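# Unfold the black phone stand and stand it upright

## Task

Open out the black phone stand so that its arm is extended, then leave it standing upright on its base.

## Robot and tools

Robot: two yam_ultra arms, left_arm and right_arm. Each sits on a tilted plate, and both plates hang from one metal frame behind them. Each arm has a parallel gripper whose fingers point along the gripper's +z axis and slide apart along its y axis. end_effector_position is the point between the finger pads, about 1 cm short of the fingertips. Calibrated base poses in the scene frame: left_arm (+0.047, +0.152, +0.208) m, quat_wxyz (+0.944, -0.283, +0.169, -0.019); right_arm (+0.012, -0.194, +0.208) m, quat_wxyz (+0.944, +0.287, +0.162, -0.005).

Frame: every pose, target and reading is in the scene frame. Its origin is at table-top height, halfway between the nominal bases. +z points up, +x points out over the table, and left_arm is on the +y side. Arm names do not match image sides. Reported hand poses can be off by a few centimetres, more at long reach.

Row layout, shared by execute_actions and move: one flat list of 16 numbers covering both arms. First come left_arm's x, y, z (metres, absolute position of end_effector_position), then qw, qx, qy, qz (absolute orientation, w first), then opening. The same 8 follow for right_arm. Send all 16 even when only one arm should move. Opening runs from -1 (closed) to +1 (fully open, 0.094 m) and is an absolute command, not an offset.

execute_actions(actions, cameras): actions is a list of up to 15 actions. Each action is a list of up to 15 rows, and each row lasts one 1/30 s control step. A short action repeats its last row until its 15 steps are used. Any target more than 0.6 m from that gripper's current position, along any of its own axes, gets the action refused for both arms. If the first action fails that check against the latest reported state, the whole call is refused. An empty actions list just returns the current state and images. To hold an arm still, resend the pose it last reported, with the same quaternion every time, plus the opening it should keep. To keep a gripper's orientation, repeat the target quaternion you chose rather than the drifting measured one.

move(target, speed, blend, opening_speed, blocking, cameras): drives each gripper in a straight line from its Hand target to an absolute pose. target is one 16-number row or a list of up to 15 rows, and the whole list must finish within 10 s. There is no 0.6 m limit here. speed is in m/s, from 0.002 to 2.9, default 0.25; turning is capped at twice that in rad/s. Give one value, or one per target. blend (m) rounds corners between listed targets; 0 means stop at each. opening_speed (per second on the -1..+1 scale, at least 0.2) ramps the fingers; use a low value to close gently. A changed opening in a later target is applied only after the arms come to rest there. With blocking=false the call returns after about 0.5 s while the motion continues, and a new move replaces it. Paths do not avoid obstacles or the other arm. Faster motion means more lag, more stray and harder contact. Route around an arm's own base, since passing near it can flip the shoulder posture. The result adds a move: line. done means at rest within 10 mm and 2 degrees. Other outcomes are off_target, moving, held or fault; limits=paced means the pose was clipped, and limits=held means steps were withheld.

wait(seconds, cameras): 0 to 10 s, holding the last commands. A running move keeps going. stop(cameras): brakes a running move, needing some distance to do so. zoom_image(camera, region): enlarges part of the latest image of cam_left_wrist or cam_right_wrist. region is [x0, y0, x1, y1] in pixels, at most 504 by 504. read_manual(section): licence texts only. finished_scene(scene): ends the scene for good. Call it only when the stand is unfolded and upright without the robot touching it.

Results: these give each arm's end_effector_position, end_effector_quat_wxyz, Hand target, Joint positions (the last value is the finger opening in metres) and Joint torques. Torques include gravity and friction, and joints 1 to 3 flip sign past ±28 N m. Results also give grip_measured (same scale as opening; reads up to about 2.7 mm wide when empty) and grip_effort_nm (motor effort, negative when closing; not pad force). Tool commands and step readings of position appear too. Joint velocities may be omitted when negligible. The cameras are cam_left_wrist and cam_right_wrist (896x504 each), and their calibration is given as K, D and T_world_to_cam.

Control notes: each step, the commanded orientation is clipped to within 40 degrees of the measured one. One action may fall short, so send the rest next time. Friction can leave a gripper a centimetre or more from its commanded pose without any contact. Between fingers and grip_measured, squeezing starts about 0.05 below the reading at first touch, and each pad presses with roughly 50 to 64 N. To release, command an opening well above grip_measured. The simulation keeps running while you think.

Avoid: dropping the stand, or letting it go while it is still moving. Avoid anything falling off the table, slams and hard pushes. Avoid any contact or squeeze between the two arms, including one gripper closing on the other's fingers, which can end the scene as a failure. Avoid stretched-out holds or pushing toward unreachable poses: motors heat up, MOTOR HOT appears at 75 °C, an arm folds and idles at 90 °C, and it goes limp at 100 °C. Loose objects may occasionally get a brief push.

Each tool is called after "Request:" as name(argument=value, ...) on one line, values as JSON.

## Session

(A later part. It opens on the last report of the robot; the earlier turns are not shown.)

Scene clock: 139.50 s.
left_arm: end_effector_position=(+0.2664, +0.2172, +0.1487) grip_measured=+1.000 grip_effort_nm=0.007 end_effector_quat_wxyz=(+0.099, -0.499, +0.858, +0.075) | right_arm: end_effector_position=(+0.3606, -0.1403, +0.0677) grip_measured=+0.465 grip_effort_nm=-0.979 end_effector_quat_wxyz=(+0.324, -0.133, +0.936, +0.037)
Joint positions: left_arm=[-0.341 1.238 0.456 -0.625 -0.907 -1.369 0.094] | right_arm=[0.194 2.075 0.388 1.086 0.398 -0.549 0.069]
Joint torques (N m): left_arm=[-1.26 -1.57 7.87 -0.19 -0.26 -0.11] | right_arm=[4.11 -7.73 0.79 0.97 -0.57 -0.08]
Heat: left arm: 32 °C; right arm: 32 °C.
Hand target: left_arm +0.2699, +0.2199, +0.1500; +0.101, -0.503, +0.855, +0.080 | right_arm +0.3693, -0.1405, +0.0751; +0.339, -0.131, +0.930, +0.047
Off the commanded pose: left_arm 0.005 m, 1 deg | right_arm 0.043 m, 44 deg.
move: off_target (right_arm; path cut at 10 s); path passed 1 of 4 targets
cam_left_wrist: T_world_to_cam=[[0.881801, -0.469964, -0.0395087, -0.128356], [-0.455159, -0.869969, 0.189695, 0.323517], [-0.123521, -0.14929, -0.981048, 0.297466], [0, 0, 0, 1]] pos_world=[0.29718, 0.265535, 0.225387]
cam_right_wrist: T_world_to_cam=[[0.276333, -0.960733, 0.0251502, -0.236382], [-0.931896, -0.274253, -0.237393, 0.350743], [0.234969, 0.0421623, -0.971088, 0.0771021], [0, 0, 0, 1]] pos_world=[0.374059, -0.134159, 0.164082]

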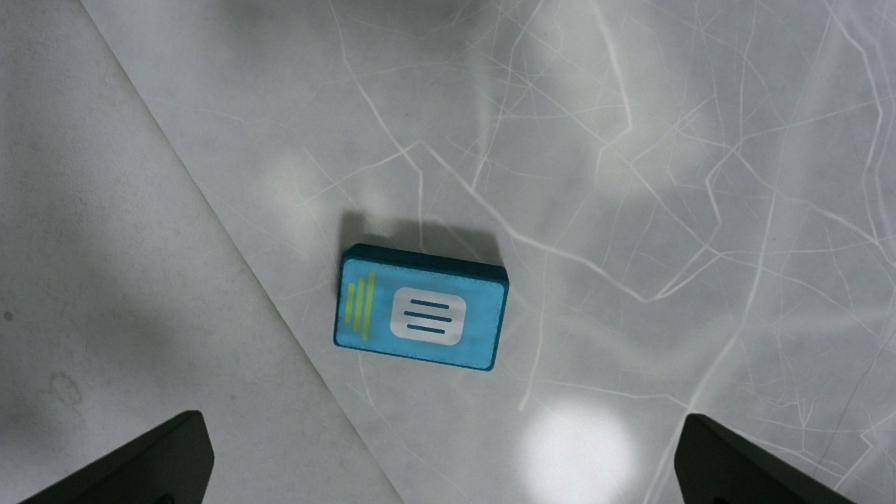

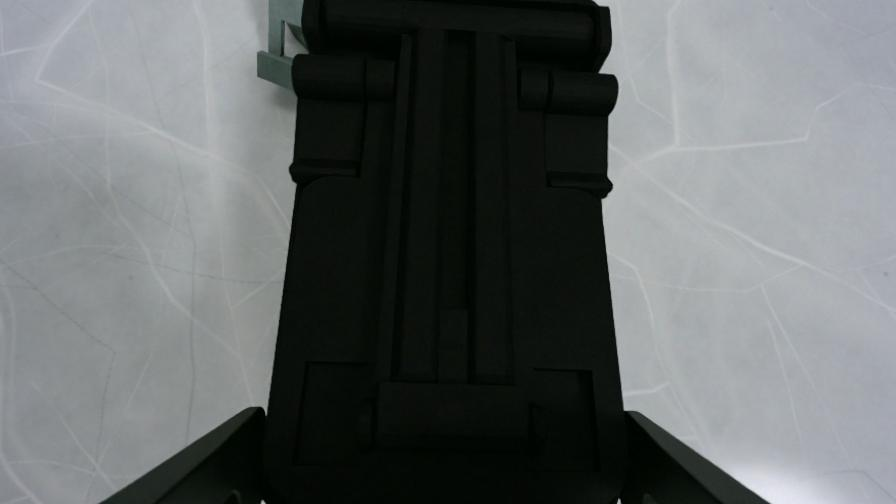

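Request:
move(target=[[0.27,0.22,0.15,0.1,-0.5,0.85,0.08,1,0.345,-0.15,0.075,0.296,-0.470,0.814,0.171,0.3],[0.27,0.22,0.15,0.1,-0.5,0.85,0.08,1,0.345,-0.15,0.033,0.296,-0.470,0.814,0.171,0.3]], speed=0.15)

Scene clock: 144.37 s.
left_arm: end_effector_position=(+0.2663, +0.2173, +0.1487) grip_measured=+1.000 grip_effort_nm=0.007 end_effector_quat_wxyz=(+0.099, -0.499, +0.858, +0.075) | right_arm: end_effector_position=(+0.3443, -0.1598, +0.0334) grip_measured=+0.465 grip_effort_nm=-0.984 end_effector_quat_wxyz=(+0.280, -0.470, +0.823, +0.154)
Joint positions: left_arm=[-0.341 1.238 0.456 -0.625 -0.907 -1.369 0.094] | right_arm=[-0.144 1.907 0.601 0.355 -0.118 -1.347 0.069]
Joint torques (N m): left_arm=[-1.37 -1.5 7.79 -0.19 -0.23 -0.08] | right_arm=[3.73 -4.36 0.99 0.57 -1.01 -0.12]
Heat: left arm: 32 °C; right arm: 32 °C.
Hand target: left_arm +0.2699, +0.2199, +0.1500; +0.101, -0.503, +0.855, +0.080 | right_arm +0.3448, -0.1503, +0.0334; +0.295, -0.470, +0.814, +0.171
Off the commanded pose: left_arm 0.005 m, 1 deg | right_arm 0.010 m, 3 deg.
move: off_target (right_arm)
cam_left_wrist: T_world_to_cam=[[0.881683, -0.470151, -0.0399204, -0.128179], [-0.45528, -0.869903, 0.189708, 0.323532], [-0.123918, -0.149087, -0.981029, 0.297525], [0, 0, 0, 1]] pos_world=[0.29718, 0.265535, 0.225387]
cam_right_wrist: T_world_to_cam=[[0.861534, -0.507355, 0.0187179, -0.378511], [-0.490971, -0.841966, -0.223697, 0.0791679], [0.129254, 0.183533, -0.974479, 0.107472], [0, 0, 0, 1]] pos_world=[0.351078, -0.145108, 0.129524]

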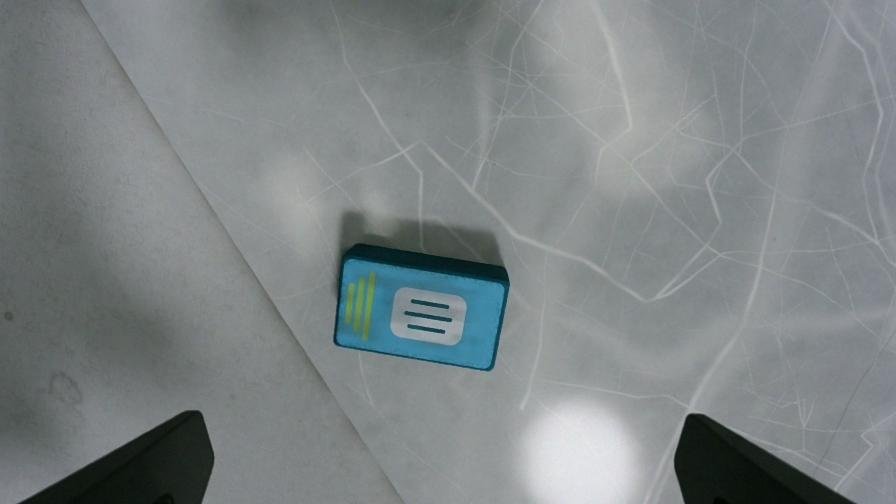

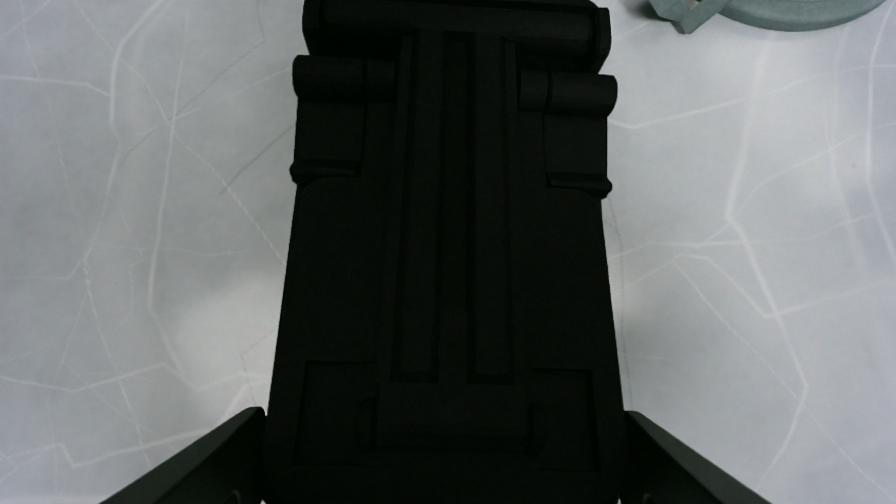

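Request:
move(target=[[0.27,0.22,0.15,0.1,-0.5,0.85,0.08,1,0.345,-0.15,0.022,0.296,-0.470,0.814,0.171,0.3],[0.27,0.22,0.15,0.1,-0.5,0.85,0.08,1,0.345,-0.15,0.022,0.296,-0.470,0.814,0.171,0.9],[0.27,0.22,0.15,0.1,-0.5,0.85,0.08,1,0.32,-0.20,0.09,0.296,-0.470,0.814,0.171,1]], speed=0.1, opening_speed=0.7)

Scene clock: 151.03 s.
left_arm: end_effector_position=(+0.2662, +0.2173, +0.1487) grip_measured=+1.000 grip_effort_nm=0.007 end_effector_quat_wxyz=(+0.099, -0.499, +0.858, +0.075) | right_arm: end_effector_position=(+0.3211, -0.2025, +0.0835) grip_measured=+0.997 grip_effort_nm=0.203 end_effector_quat_wxyz=(+0.284, -0.470, +0.820, +0.160)
Joint positions: left_arm=[-0.341 1.238 0.456 -0.626 -0.907 -1.369 0.094] | right_arm=[-0.228 1.552 0.521 0.065 -0.181 -1.418 0.094]
Joint torques (N m): left_arm=[-1.28 -1.51 7.82 -0.19 -0.25 -0.11] | right_arm=[2.43 -7.02 1.25 0.07 -0.82 -0.13]
Heat: left arm: 32 °C; right arm: 32 °C.
Hand target: left_arm +0.2699, +0.2199, +0.1500; +0.101, -0.503, +0.855, +0.080 | right_arm +0.3202, -0.2000, +0.0899; +0.296, -0.470, +0.814, +0.171
Off the commanded pose: left_arm 0.005 m, 1 deg | right_arm 0.007 m, 2 deg.
move: done
cam_left_wrist: T_world_to_cam=[[0.88158, -0.47032, -0.0402026, -0.12804], [-0.455395, -0.869827, 0.189781, 0.32353], [-0.124227, -0.148999, -0.981003, 0.297588], [0, 0, 0, 1]] pos_world=[0.29718, 0.265535, 0.225387]
cam_right_wrist: T_world_to_cam=[[0.864407, -0.502597, 0.0140164, -0.380803], [-0.485407, -0.84146, -0.23733, 0.0424575], [0.131076, 0.198346, -0.971328, 0.169331], [0, 0, 0, 1]] pos_world=[0.327583, -0.189251, 0.17989]

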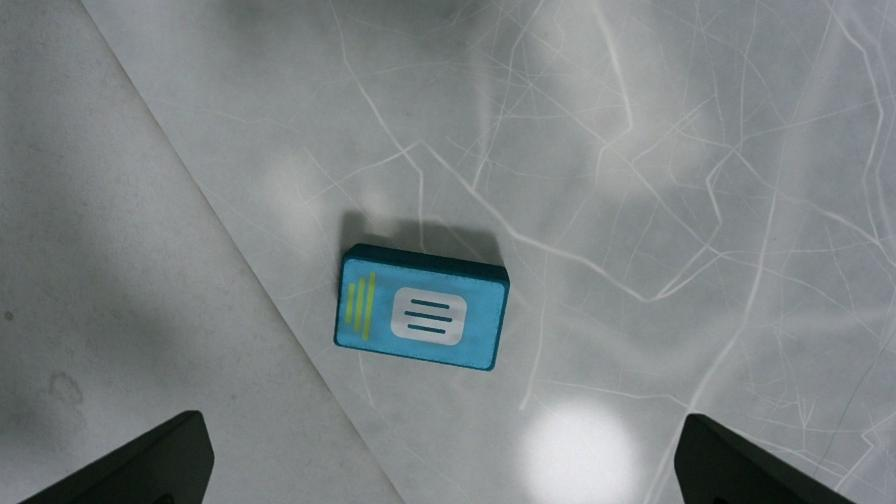

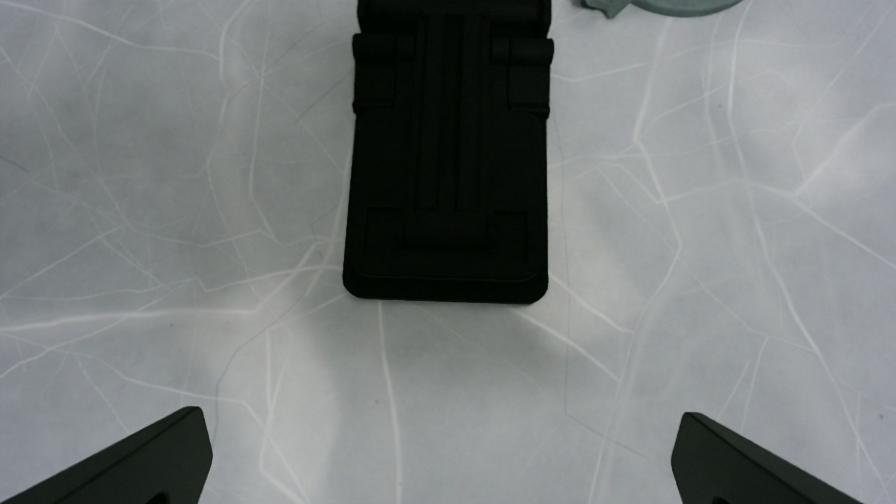

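Request:
move(target=[[0.42,0.06,0.14,-0.261,-0.477,0.826,-0.150,1,0.30,-0.23,0.10,0.296,-0.470,0.814,0.171,1],[0.426,-0.031,0.09,-0.261,-0.477,0.826,-0.150,1,0.30,-0.23,0.10,0.296,-0.470,0.814,0.171,1]])

Scene clock: 157.87 s.
left_arm: end_effector_position=(+0.4264, -0.0194, +0.0889) grip_measured=+1.000 grip_effort_nm=0.007 end_effector_quat_wxyz=(-0.261, -0.482, +0.823, -0.146) | right_arm: end_effector_position=(+0.3013, -0.2330, +0.0926) grip_measured=+0.997 grip_effort_nm=0.198 end_effector_quat_wxyz=(+0.282, -0.471, +0.820, +0.162)
Joint positions: left_arm=[-0.268 2.321 1.576 -0.793 -0.058 -1.361 0.094] | right_arm=[-0.354 1.422 0.509 -0.082 -0.251 -1.526 0.094]
Joint torques (N m): left_arm=[-9.51 -8.06 7.05 -0.33 0.37 -0.1] | right_arm=[1.66 -7.25 1.03 -0.03 -0.81 -0.17]
Heat: left arm: 32 °C; right arm: 33 °C.
Hand target: left_arm +0.4258, -0.0308, +0.0902; -0.261, -0.477, +0.826, -0.150 | right_arm +0.3001, -0.2299, +0.0996; +0.296, -0.470, +0.814, +0.171
Off the commanded pose: left_arm 0.012 m, 1 deg | right_arm 0.008 m, 2 deg.
move: off_target (left_arm)
cam_left_wrist: T_world_to_cam=[[0.874346, -0.484036, -0.035039, -0.380542], [-0.216132, -0.453023, 0.864903, 0.048003], [-0.434517, -0.748652, -0.500715, 0.301482], [0, 0, 0, 1]] pos_world=[0.474099, 0.0632557, 0.0961047]
cam_right_wrist: T_world_to_cam=[[0.865723, -0.500437, 0.00931663, -0.3786], [-0.484411, -0.842393, -0.23605, 0.00870029], [0.125976, 0.19984, -0.971696, 0.188758], [0, 0, 0, 1]] pos_world=[0.308198, -0.219858, 0.188997]

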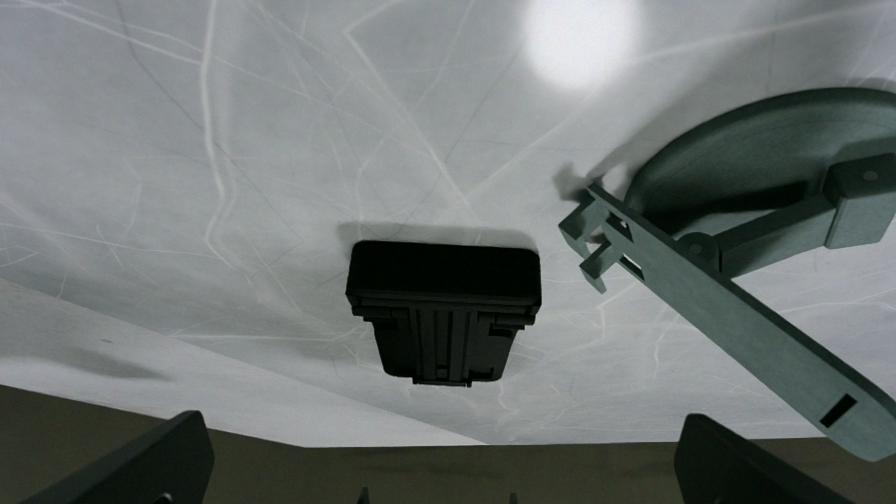

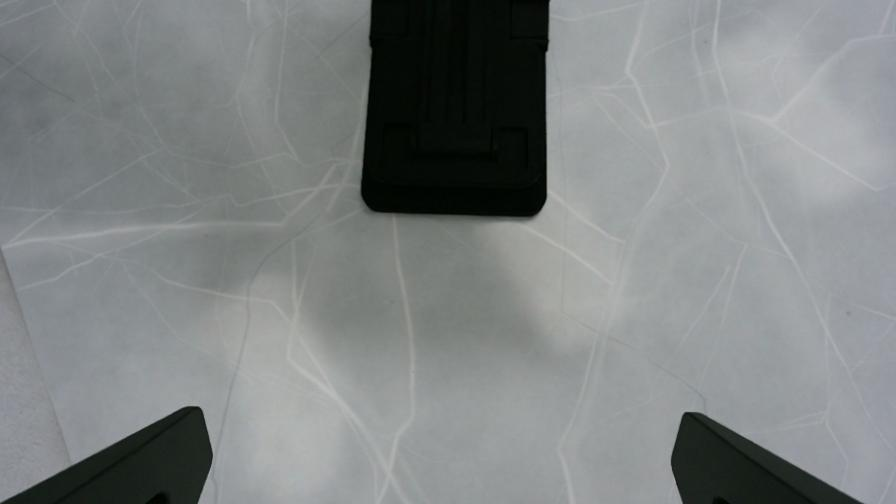

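Request:
move(target=[[0.42,0.06,0.14,-0.261,-0.477,0.826,-0.150,1,0.345,-0.15,0.020,0.296,-0.470,0.814,0.171,1],[0.42,0.06,0.14,-0.261,-0.477,0.826,-0.150,1,0.345,-0.15,0.020,0.296,-0.470,0.814,0.171,0.3],[0.42,0.06,0.14,-0.261,-0.477,0.826,-0.150,1,0.345,-0.15,0.038,0.296,-0.470,0.814,0.171,0.3],[0.42,0.06,0.14,-0.261,-0.477,0.826,-0.150,1,0.300,-0.122,0.038,0.296,-0.470,0.814,0.171,0.3],[0.42,0.06,0.14,-0.261,-0.477,0.826,-0.150,1,0.300,-0.122,0.021,0.296,-0.470,0.814,0.171,0.3]], speed=0.15, opening_speed=0.6)

Request:
move(target=[0.376,-0.018,0.09,-0.261,-0.477,0.826,-0.150,1,0.300,-0.122,0.021,0.296,-0.470,0.814,0.171,0.3])

Scene clock: 170.00 s.
left_arm: end_effector_position=(+0.4214, +0.0543, +0.1349) grip_measured=+1.000 grip_effort_nm=0.002 end_effector_quat_wxyz=(-0.260, -0.476, +0.827, -0.146) | right_arm: end_effector_position=(+0.3016, -0.1281, +0.0231) grip_measured=+0.464 grip_effort_nm=-0.984 end_effector_quat_wxyz=(+0.288, -0.473, +0.817, +0.159)
Joint positions: left_arm=[-0.195 2.078 1.487 -0.947 -0.058 -1.274 0.094] | right_arm=[-0.111 2.036 0.441 0.649 -0.12 -1.33 0.069]
Joint torques (N m): left_arm=[-6 -11.12 4.78 -0.58 0.4 0.04] | right_arm=[3.51 -3.37 -0.32 0.68 -0.77 -0.05]
Heat: left arm: 36 °C; right arm: 33 °C.
Hand target: left_arm +0.4200, +0.0599, +0.1398; -0.261, -0.477, +0.826, -0.150 | right_arm +0.2999, -0.1221, +0.0212; +0.296, -0.470, +0.814, +0.171
Off the commanded pose: left_arm 0.008 m, 0 deg | right_arm 0.007 m, 2 deg.
move: done; target 2's new opening was sent with right_arm's hand 0.011 m and 1 deg from that target
cam_left_wrist: T_world_to_cam=[[0.867177, -0.497128, -0.0294608, -0.335919], [-0.227619, -0.448281, 0.864427, 0.0452056], [-0.442937, -0.742905, -0.501895, 0.380912], [0, 0, 0, 1]] pos_world=[0.470311, 0.136252, 0.142205]
cam_right_wrist: T_world_to_cam=[[0.866681, -0.498358, 0.0224431, -0.326021], [-0.478642, -0.843387, -0.244131, 0.0791587], [0.140593, 0.200842, -0.969482, 0.0958485], [0, 0, 0, 1]] pos_world=[0.306969, -0.114964, 0.119565]

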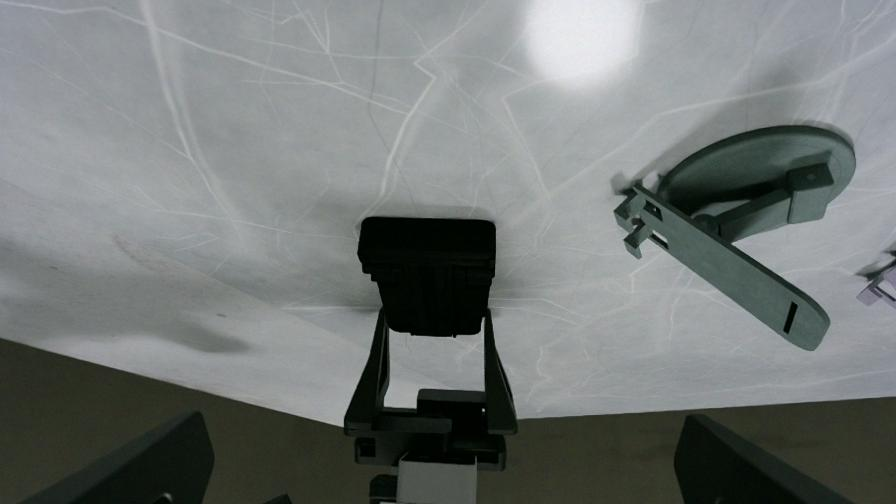

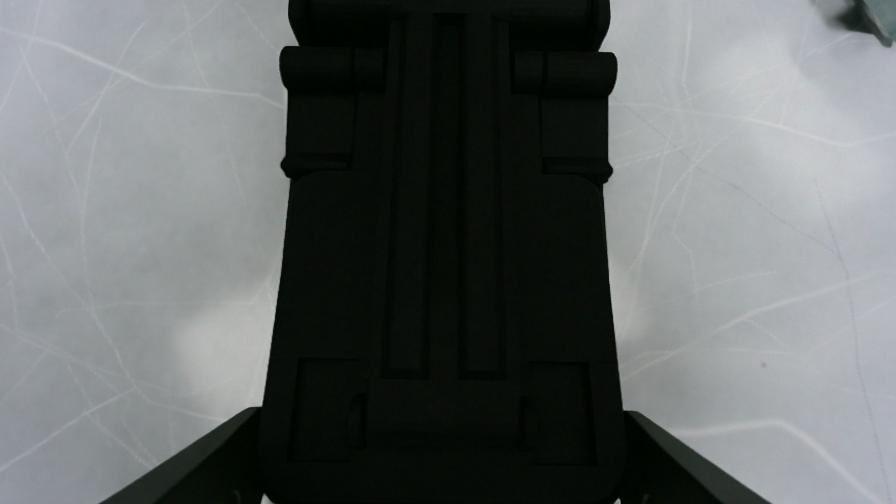

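Scene clock: 171.27 s.
left_arm: end_effector_position=(+0.3803, -0.0084, +0.0901) grip_measured=+1.000 grip_effort_nm=0.007 end_effector_quat_wxyz=(-0.259, -0.484, +0.822, -0.150) | right_arm: end_effector_position=(+0.3017, -0.1281, +0.0232) grip_measured=+0.464 grip_effort_nm=-0.984 end_effector_quat_wxyz=(+0.289, -0.473, +0.817, +0.159)
Joint positions: left_arm=[-0.27 2.184 1.29 -0.636 -0.056 -1.364 0.094] | right_arm=[-0.111 2.036 0.441 0.649 -0.12 -1.33 0.069]
Joint torques (N m): left_arm=[-8.68 -7.31 5.05 -0.3 0.35 -0.09] | right_arm=[3.47 -3.43 -0.25 0.65 -0.78 -0.02]
Heat: left arm: 36 °C; right arm: 33 °C.
Hand target: left_arm +0.3759, -0.0178, +0.0901; -0.261, -0.477, +0.826, -0.150 | right_arm +0.2999, -0.1221, +0.0212; +0.296, -0.470, +0.814, +0.171
Off the commanded pose: left_arm 0.010 m, 1 deg | right_arm 0.007 m, 2 deg.
move: done
cam_left_wrist: T_world_to_cam=[[0.877233, -0.479228, -0.0283524, -0.336534], [-0.218575, -0.451292, 0.865194, 0.0428998], [-0.42742, -0.752779, -0.500636, 0.287559], [0, 0, 0, 1]] pos_world=[0.427504, 0.0745522, 0.0973041]
cam_right_wrist: T_world_to_cam=[[0.866616, -0.498451, 0.022875, -0.326151], [-0.478642, -0.843381, -0.244154, 0.0792342], [0.140991, 0.200639, -0.969467, 0.0957837], [0, 0, 0, 1]] pos_world=[0.307068, -0.114963, 0.119665]

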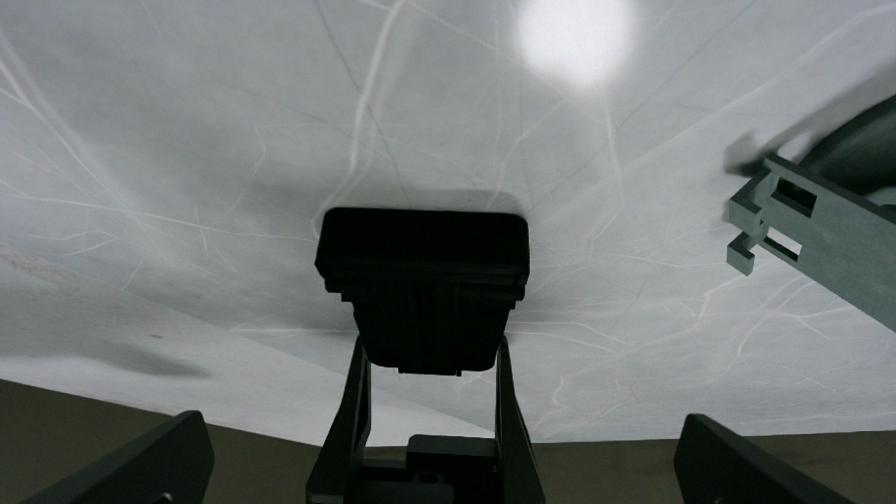

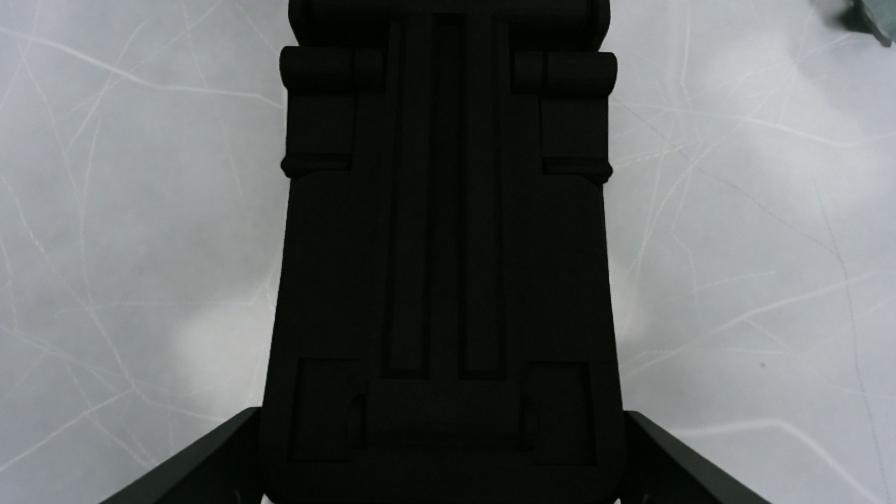

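Request:
move(target=[0.349,-0.056,0.014,-0.261,-0.477,0.826,-0.150,1,0.300,-0.122,0.021,0.296,-0.470,0.814,0.171,0.3], speed=0.1)

Scene clock: 177.10 s.
left_arm: end_effector_position=(+0.3535, -0.0549, +0.0218) grip_measured=+1.000 grip_effort_nm=0.007 end_effector_quat_wxyz=(-0.256, -0.478, +0.826, -0.153) | right_arm: end_effector_position=(+0.3018, -0.1281, +0.0232) grip_measured=+0.464 grip_effort_nm=-0.989 end_effector_quat_wxyz=(+0.289, -0.473, +0.817, +0.159)
Joint positions: left_arm=[-0.27 2.42 1.27 -0.377 -0.056 -1.347 0.094] | right_arm=[-0.111 2.036 0.441 0.649 -0.12 -1.33 0.069]
Joint torques (N m): left_arm=[-6.35 -6.95 4.01 -0.27 0.35 0.06] | right_arm=[3.38 -3.38 -0.17 0.67 -0.77 -0.04]
Heat: left arm: 36 °C; right arm: 32 °C.
Hand target: left_arm +0.3489, -0.0559, +0.0143; -0.261, -0.477, +0.826, -0.150 | right_arm +0.2999, -0.1221, +0.0212; +0.296, -0.470, +0.814, +0.171
Off the commanded pose: left_arm 0.009 m, 1 deg | right_arm 0.007 m, 2 deg.
move: done
cam_left_wrist: T_world_to_cam=[[0.871947, -0.489344, -0.0158541, -0.336253], [-0.23348, -0.444056, 0.865044, 0.080826], [-0.430344, -0.750571, -0.501445, 0.208104], [0, 0, 0, 1]] pos_world=[0.401622, 0.0275444, 0.0291035]
cam_right_wrist: T_world_to_cam=[[0.866506, -0.498631, 0.023143, -0.326169], [-0.478751, -0.843295, -0.244238, 0.0792876], [0.141301, 0.200554, -0.969439, 0.095675], [0, 0, 0, 1]] pos_world=[0.307067, -0.114963, 0.119665]

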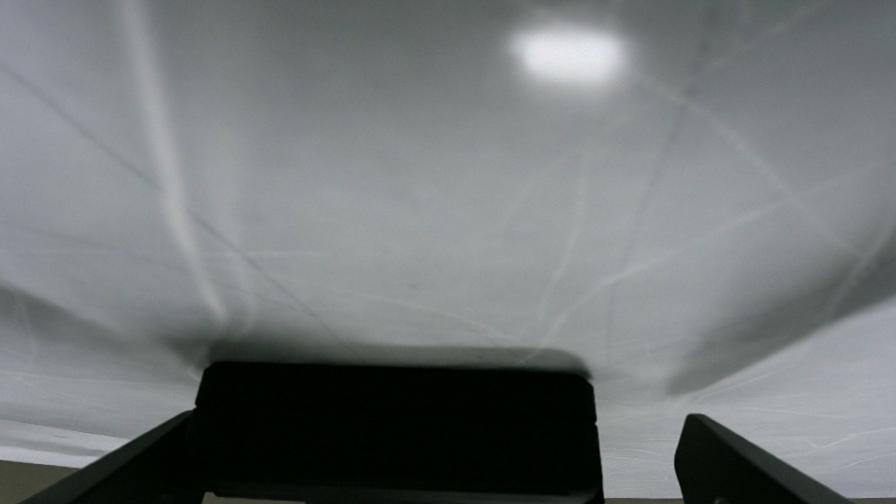

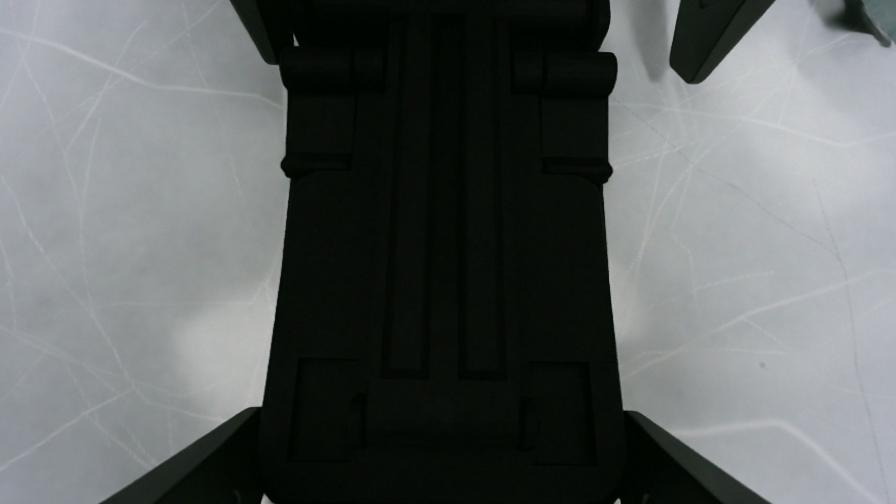

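Request:
move(target=[0.343,-0.044,0.009,-0.261,-0.477,0.826,-0.150,1,0.300,-0.122,0.021,0.296,-0.470,0.814,0.171,0.3], speed=0.05)

Scene clock: 180.90 s.
left_arm: end_effector_position=(+0.3516, -0.0520, +0.0181) grip_measured=+1.000 grip_effort_nm=0.007 end_effector_quat_wxyz=(-0.250, -0.469, +0.832, -0.159) | right_arm: end_effector_position=(+0.3018, -0.1281, +0.0232) grip_measured=+0.464 grip_effort_nm=-0.984 end_effector_quat_wxyz=(+0.289, -0.473, +0.817, +0.159)
Joint positions: left_arm=[-0.26 2.415 1.245 -0.346 -0.059 -1.311 0.094] | right_arm=[-0.111 2.036 0.441 0.649 -0.12 -1.33 0.069]
Joint torques (N m): left_arm=[-4.53 -7.95 2.1 -0.32 0.43 -0.02] | right_arm=[3.4 -3.59 -0.46 0.66 -0.75 0]
Heat: left arm: 36 °C; right arm: 32 °C.
Hand target: left_arm +0.3428, -0.0443, +0.0094; -0.261, -0.477, +0.826, -0.150 | right_arm +0.2999, -0.1221, +0.0212; +0.296, -0.470, +0.814, +0.171
Off the commanded pose: left_arm 0.015 m, 2 deg | right_arm 0.007 m, 2 deg.
move: off_target (left_arm)
cam_left_wrist: T_world_to_cam=[[0.86433, -0.502878, 0.0068771, -0.33161], [-0.259821, -0.43478, 0.862241, 0.0946301], [-0.430612, -0.747048, -0.506451, 0.207953], [0, 0, 0, 1]] pos_world=[0.400754, 0.0297347, 0.0260045]
cam_right_wrist: T_world_to_cam=[[0.866506, -0.498631, 0.023143, -0.326169], [-0.478751, -0.843295, -0.244238, 0.0792876], [0.141301, 0.200554, -0.969439, 0.095675], [0, 0, 0, 1]] pos_world=[0.307067, -0.114963, 0.119665]

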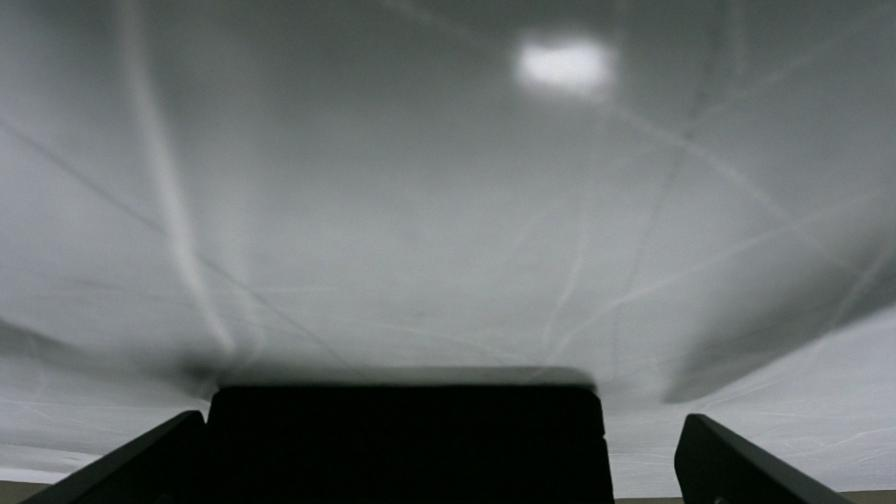

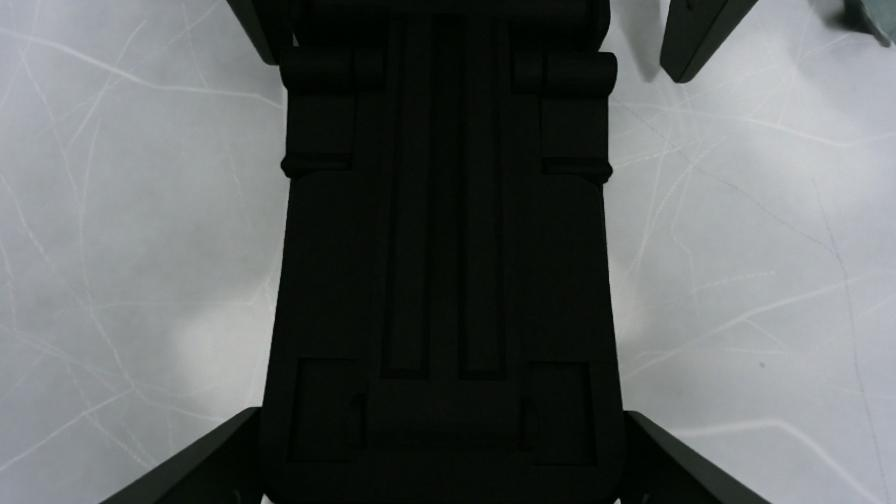

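Request:
move(target=[0.333,-0.029,0.009,-0.261,-0.477,0.826,-0.150,1,0.300,-0.122,0.021,0.296,-0.470,0.814,0.171,0.3], speed=0.05)

Scene clock: 183.00 s.
left_arm: end_effector_position=(+0.3407, -0.0410, +0.0190) grip_measured=+1.000 grip_effort_nm=0.007 end_effector_quat_wxyz=(-0.255, -0.466, +0.831, -0.165) | right_arm: end_effector_position=(+0.3019, -0.1282, +0.0232) grip_measured=+0.464 grip_effort_nm=-0.979 end_effector_quat_wxyz=(+0.289, -0.473, +0.817, +0.159)
Joint positions: left_arm=[-0.236 2.374 1.172 -0.312 -0.041 -1.281 0.094] | right_arm=[-0.111 2.036 0.441 0.65 -0.12 -1.33 0.069]
Joint torques (N m): left_arm=[-3.88 -8.01 1.65 -0.4 0.24 -0.05] | right_arm=[3.52 -3.4 -0.18 0.6 -0.77 -0.04]
Heat: left arm: 36 °C; right arm: 32 °C.
Hand target: left_arm +0.3327, -0.0294, +0.0094; -0.261, -0.477, +0.826, -0.150 | right_arm +0.3000, -0.1221, +0.0213; +0.296, -0.470, +0.814, +0.171
Off the commanded pose: left_arm 0.017 m, 2 deg | right_arm 0.007 m, 2 deg.
move: off_target (left_arm)
cam_left_wrist: T_world_to_cam=[[0.863003, -0.505031, 0.0130004, -0.316472], [-0.258886, -0.419997, 0.869816, 0.0959258], [-0.433824, -0.75402, -0.493204, 0.212533], [0, 0, 0, 1]] pos_world=[0.390152, 0.0407148, 0.0254988]
cam_right_wrist: T_world_to_cam=[[0.866383, -0.498828, 0.0234929, -0.326331], [-0.478857, -0.843203, -0.244345, 0.0793068], [0.141695, 0.200446, -0.969404, 0.0955427], [0, 0, 0, 1]] pos_world=[0.307166, -0.115062, 0.119664]

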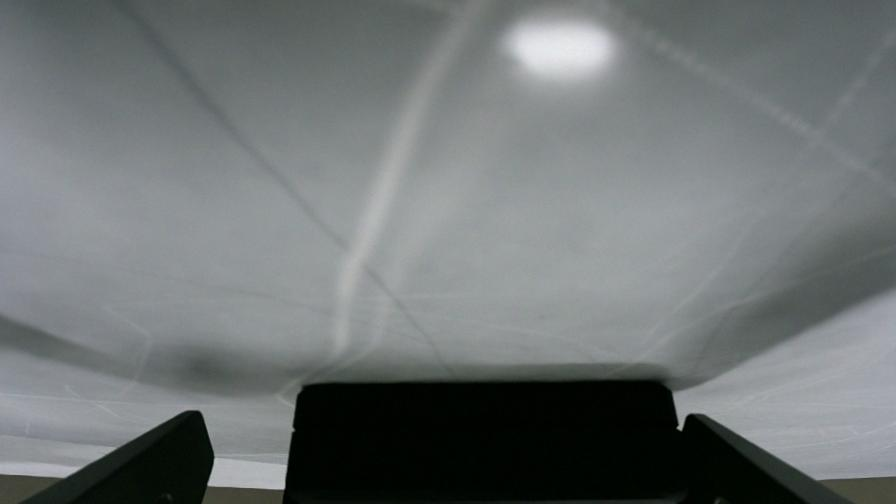

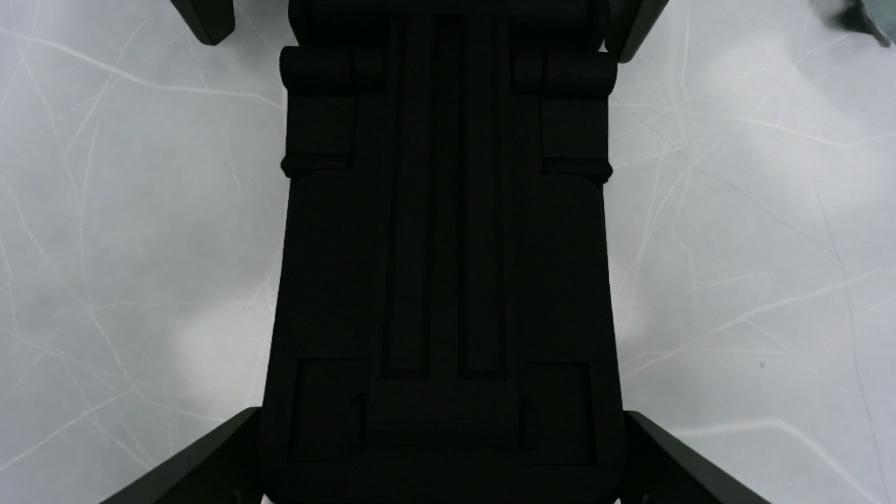

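Request:
move(target=[0.344,-0.037,0.010,-0.261,-0.477,0.826,-0.150,1,0.300,-0.122,0.021,0.296,-0.470,0.814,0.171,0.3], speed=0.05)

Scene clock: 185.23 s.
left_arm: end_effector_position=(+0.3519, -0.0392, +0.0200) grip_measured=+1.000 grip_effort_nm=0.007 end_effector_quat_wxyz=(-0.253, -0.473, +0.827, -0.167) | right_arm: end_effector_position=(+0.3019, -0.1282, +0.0232) grip_measured=+0.464 grip_effort_nm=-0.979 end_effector_quat_wxyz=(+0.289, -0.473, +0.817, +0.159)
Joint positions: left_arm=[-0.228 2.374 1.208 -0.339 -0.04 -1.288 0.094] | right_arm=[-0.111 2.036 0.441 0.65 -0.12 -1.33 0.069]
Joint torques (N m): left_arm=[-5.91 -6.27 4.31 -0.52 0.23 -0.11] | right_arm=[3.64 -3.48 -0.23 0.62 -0.81 -0.04]
Heat: left arm: 36 °C; right arm: 32 °C.
Hand target: left_arm +0.3437, -0.0369, +0.0104; -0.261, -0.477, +0.826, -0.150 | right_arm +0.2999, -0.1221, +0.0213; +0.296, -0.470, +0.814, +0.171
Off the commanded pose: left_arm 0.013 m, 2 deg | right_arm 0.007 m, 2 deg.
move: off_target (left_arm)
cam_left_wrist: T_world_to_cam=[[0.871825, -0.489681, 0.0115555, -0.327641], [-0.250858, -0.426115, 0.869193, 0.0956863], [-0.420703, -0.760683, -0.494338, 0.214394], [0, 0, 0, 1]] pos_world=[0.399846, 0.0434197, 0.0265993]
cam_right_wrist: T_world_to_cam=[[0.866383, -0.498828, 0.0234929, -0.326331], [-0.478857, -0.843203, -0.244345, 0.0793068], [0.141695, 0.200446, -0.969404, 0.0955427], [0, 0, 0, 1]] pos_world=[0.307166, -0.115062, 0.119664]

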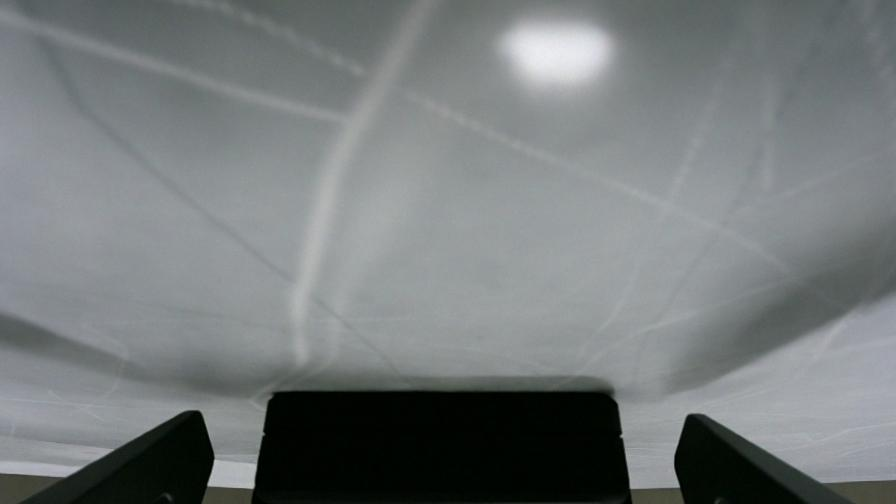

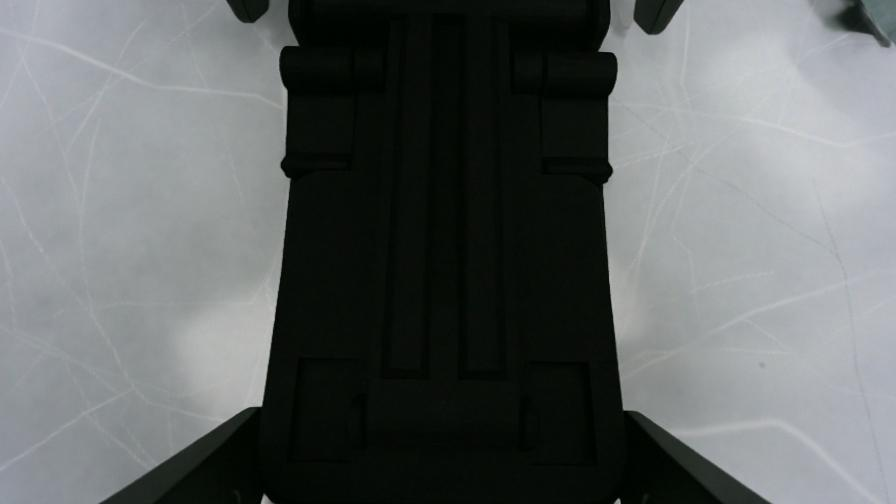

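Request:
move(target=[0.344,-0.037,0.010,-0.261,-0.477,0.826,-0.150,0.35,0.300,-0.122,0.021,0.296,-0.470,0.814,0.171,0.3], opening_speed=0.4)

Request:
move(target=[0.344,-0.037,0.010,-0.261,-0.477,0.826,-0.150,0.35,0.304,-0.115,0.06,0.113,-0.496,0.858,0.066,0.3], speed=0.05)

Scene clock: 190.30 s.
left_arm: end_effector_position=(+0.3519, -0.0392, +0.0200) grip_measured=+0.461 grip_effort_nm=-1.004 end_effector_quat_wxyz=(-0.253, -0.473, +0.827, -0.166) | right_arm: end_effector_position=(+0.3021, -0.1282, +0.0232) grip_measured=+0.464 grip_effort_nm=-0.984 end_effector_quat_wxyz=(+0.289, -0.473, +0.817, +0.158)
Joint positions: left_arm=[-0.228 2.374 1.208 -0.339 -0.04 -1.289 0.069] | right_arm=[-0.111 2.036 0.441 0.651 -0.12 -1.33 0.069]
Joint torques (N m): left_arm=[-5.86 -6.31 4.38 -0.51 0.22 -0.11] | right_arm=[3.51 -3.51 -0.32 0.58 -0.79 -0.07]
Heat: left arm: 36 °C; right arm: 32 °C.
Hand target: left_arm +0.3437, -0.0370, +0.0104; -0.261, -0.477, +0.826, -0.150 | right_arm +0.2999, -0.1221, +0.0213; +0.296, -0.470, +0.814, +0.171
Off the commanded pose: left_arm 0.013 m, 2 deg | right_arm 0.007 m, 2 deg.
move: off_target (left_arm)
cam_left_wrist: T_world_to_cam=[[0.871972, -0.489425, 0.0113092, -0.327704], [-0.250536, -0.426277, 0.869206, 0.0955644], [-0.42059, -0.760757, -0.494321, 0.214352], [0, 0, 0, 1]] pos_world=[0.399845, 0.0434199, 0.0265993]
cam_right_wrist: T_world_to_cam=[[0.866173, -0.499162, 0.0241234, -0.326464], [-0.479027, -0.843051, -0.244535, 0.0794469], [0.1424, 0.200254, -0.96934, 0.0952815], [0, 0, 0, 1]] pos_world=[0.307264, -0.115061, 0.119663]

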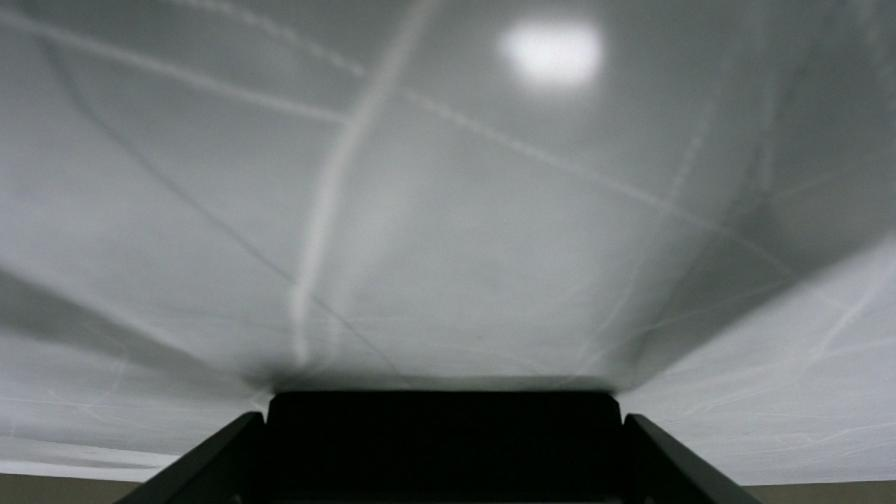

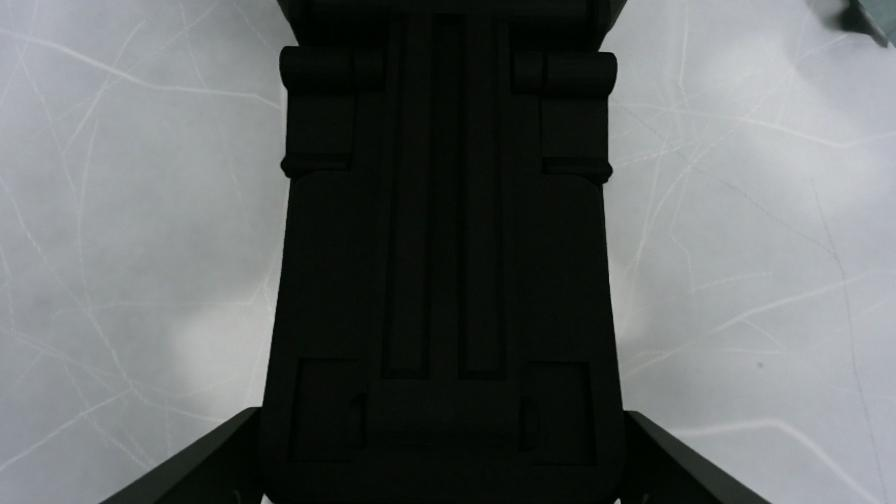

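Scene clock: 195.10 s.
left_arm: end_effector_position=(+0.3487, -0.0386, +0.0207) grip_measured=+0.460 grip_effort_nm=-1.018 end_effector_quat_wxyz=(-0.258, -0.470, +0.828, -0.163) | right_arm: end_effector_position=(+0.3020, -0.1197, +0.0515) grip_measured=+0.464 grip_effort_nm=-0.984 end_effector_quat_wxyz=(+0.107, -0.489, +0.863, +0.061)
Joint positions: left_arm=[-0.228 2.374 1.208 -0.352 -0.038 -1.287 0.069] | right_arm=[0.257 1.955 0.622 0.144 0.451 -0.946 0.069]
Joint torques (N m): left_arm=[-5.87 -6.2 4.23 -0.39 0.2 -0.13] | right_arm=[6.98 -7.39 1.65 0.05 -0.25 0.02]
Heat: left arm: 36 °C; right arm: 32 °C.
Hand target: left_arm +0.3437, -0.0369, +0.0104; -0.261, -0.477, +0.826, -0.150 | right_arm +0.3040, -0.1150, +0.0598; +0.113, -0.496, +0.858, +0.066
Off the commanded pose: left_arm 0.012 m, 2 deg | right_arm 0.010 m, 1 deg.
move: off_target (left_arm)
cam_left_wrist: T_world_to_cam=[[0.867618, -0.497221, 0.00316693, -0.32327], [-0.245691, -0.42316, 0.872108, 0.0927781], [-0.43229, -0.757434, -0.489304, 0.217832], [0, 0, 0, 1]] pos_world=[0.397436, 0.0435174, 0.0266976]
cam_right_wrist: T_world_to_cam=[[0.861816, -0.507178, 0.00658935, -0.32148], [-0.50017, -0.847606, 0.177182, 0.0776871], [-0.0842777, -0.155994, -0.984156, 0.147565], [0, 0, 0, 1]] pos_world=[0.32835, -0.0741803, 0.133581]

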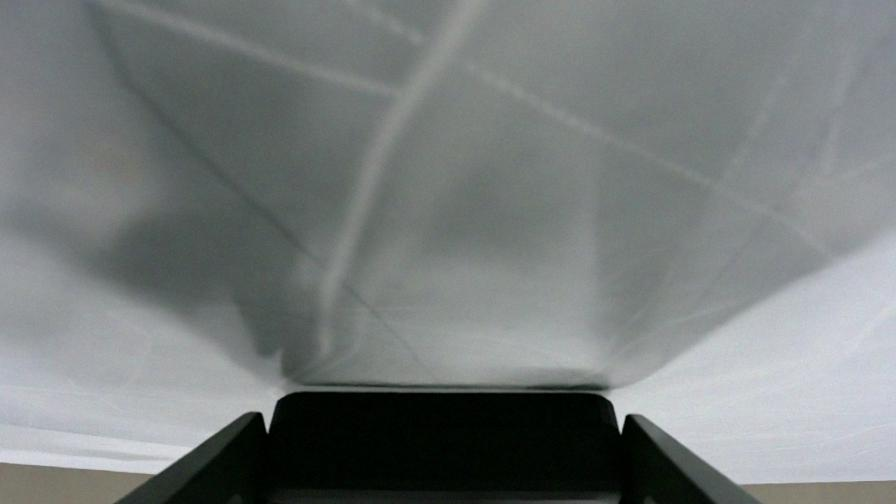

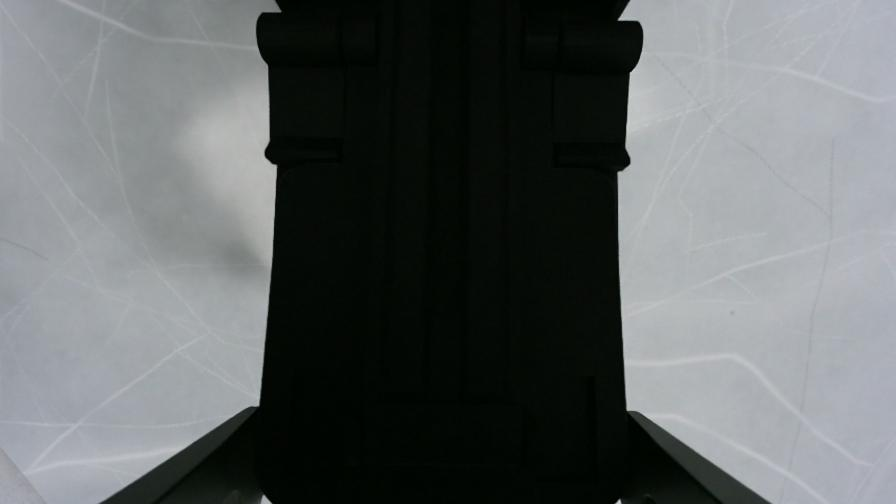

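Request:
move(target=[[0.344,-0.037,0.010,-0.261,-0.477,0.826,-0.150,0.35,0.304,-0.115,0.06,0.113,-0.496,0.858,0.066,0.9],[0.344,-0.037,0.010,-0.261,-0.477,0.826,-0.150,0.35,0.302,-0.118,0.058,0.433,-0.433,0.75,0.25,0.9]], speed=0.2, opening_speed=1)

Scene clock: 204.40 s.
left_arm: end_effector_position=(+0.3487, -0.0380, +0.0203) grip_measured=+0.460 grip_effort_nm=-1.018 end_effector_quat_wxyz=(-0.257, -0.471, +0.828, -0.162) | right_arm: end_effector_position=(+0.3049, -0.1246, +0.0574) grip_measured=+0.897 grip_effort_nm=0.193 end_effector_quat_wxyz=(+0.423, -0.438, +0.758, +0.233)
Joint positions: left_arm=[-0.228 2.374 1.208 -0.352 -0.042 -1.288 0.069] | right_arm=[-0.266 2.01 0.394 0.701 -0.544 -1.438 0.089]
Joint torques (N m): left_arm=[-5.87 -6.2 4.33 -0.41 0.24 -0.13] | right_arm=[3 -3.21 -0.84 0.48 -1.04 -0.07]
Heat: left arm: 36 °C; right arm: 33 °C.
Hand target: left_arm +0.3436, -0.0369, +0.0104; -0.261, -0.477, +0.826, -0.150 | right_arm +0.3020, -0.1183, +0.0582; +0.433, -0.433, +0.750, +0.250
Off the commanded pose: left_arm 0.011 m, 2 deg | right_arm 0.007 m, 2 deg.
move: off_target (left_arm)
cam_left_wrist: T_world_to_cam=[[0.867576, -0.497303, 0.000897069, -0.322888], [-0.24565, -0.426981, 0.870255, 0.0932347], [-0.432397, -0.755233, -0.492601, 0.218325], [0, 0, 0, 1]] pos_world=[0.397436, 0.0441227, 0.026699]
cam_right_wrist: T_world_to_cam=[[0.861523, -0.506981, 0.0273698, -0.327685], [-0.409839, -0.726244, -0.551907, 0.103363], [0.299683, 0.464263, -0.833456, 0.104431], [0, 0, 0, 1]] pos_world=[0.293374, -0.139547, 0.153055]

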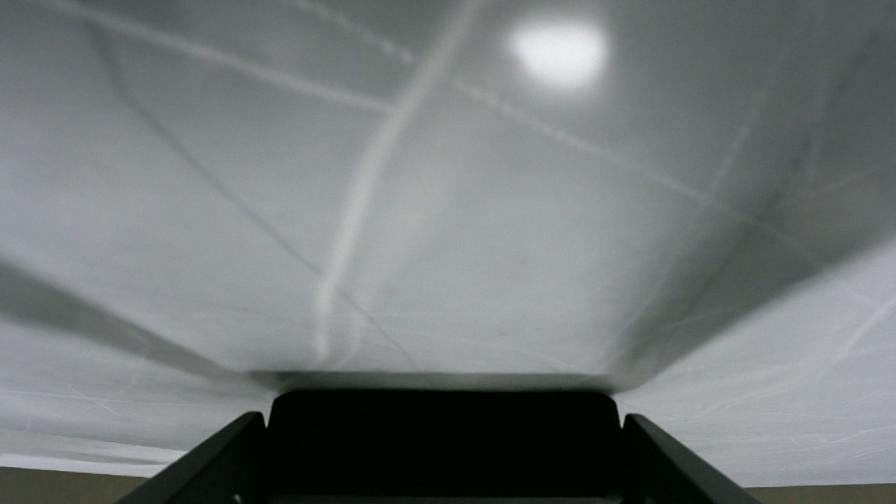

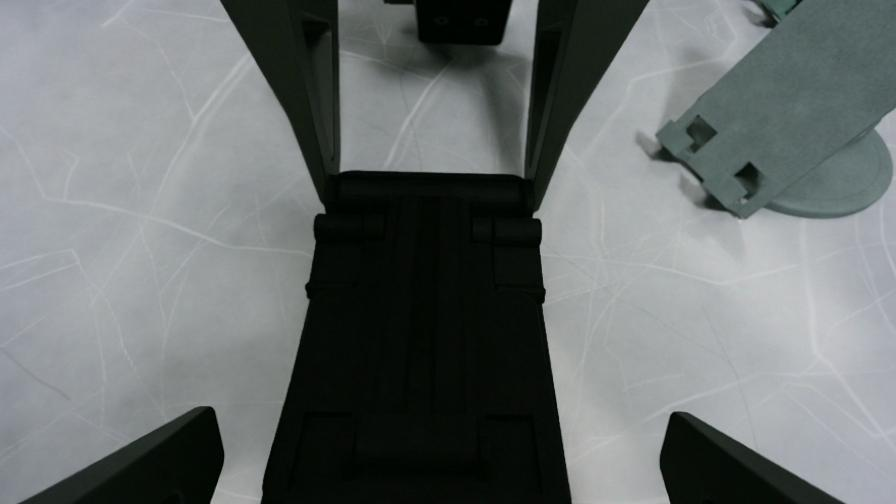

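Request:
zoom_image(camera="cam_right_wrist", region=[200, 150, 650, 503])

Scaled by 1.120.

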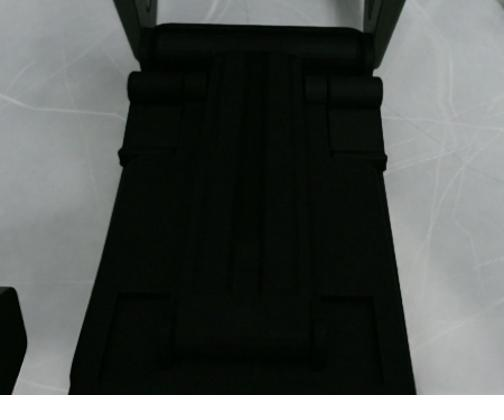

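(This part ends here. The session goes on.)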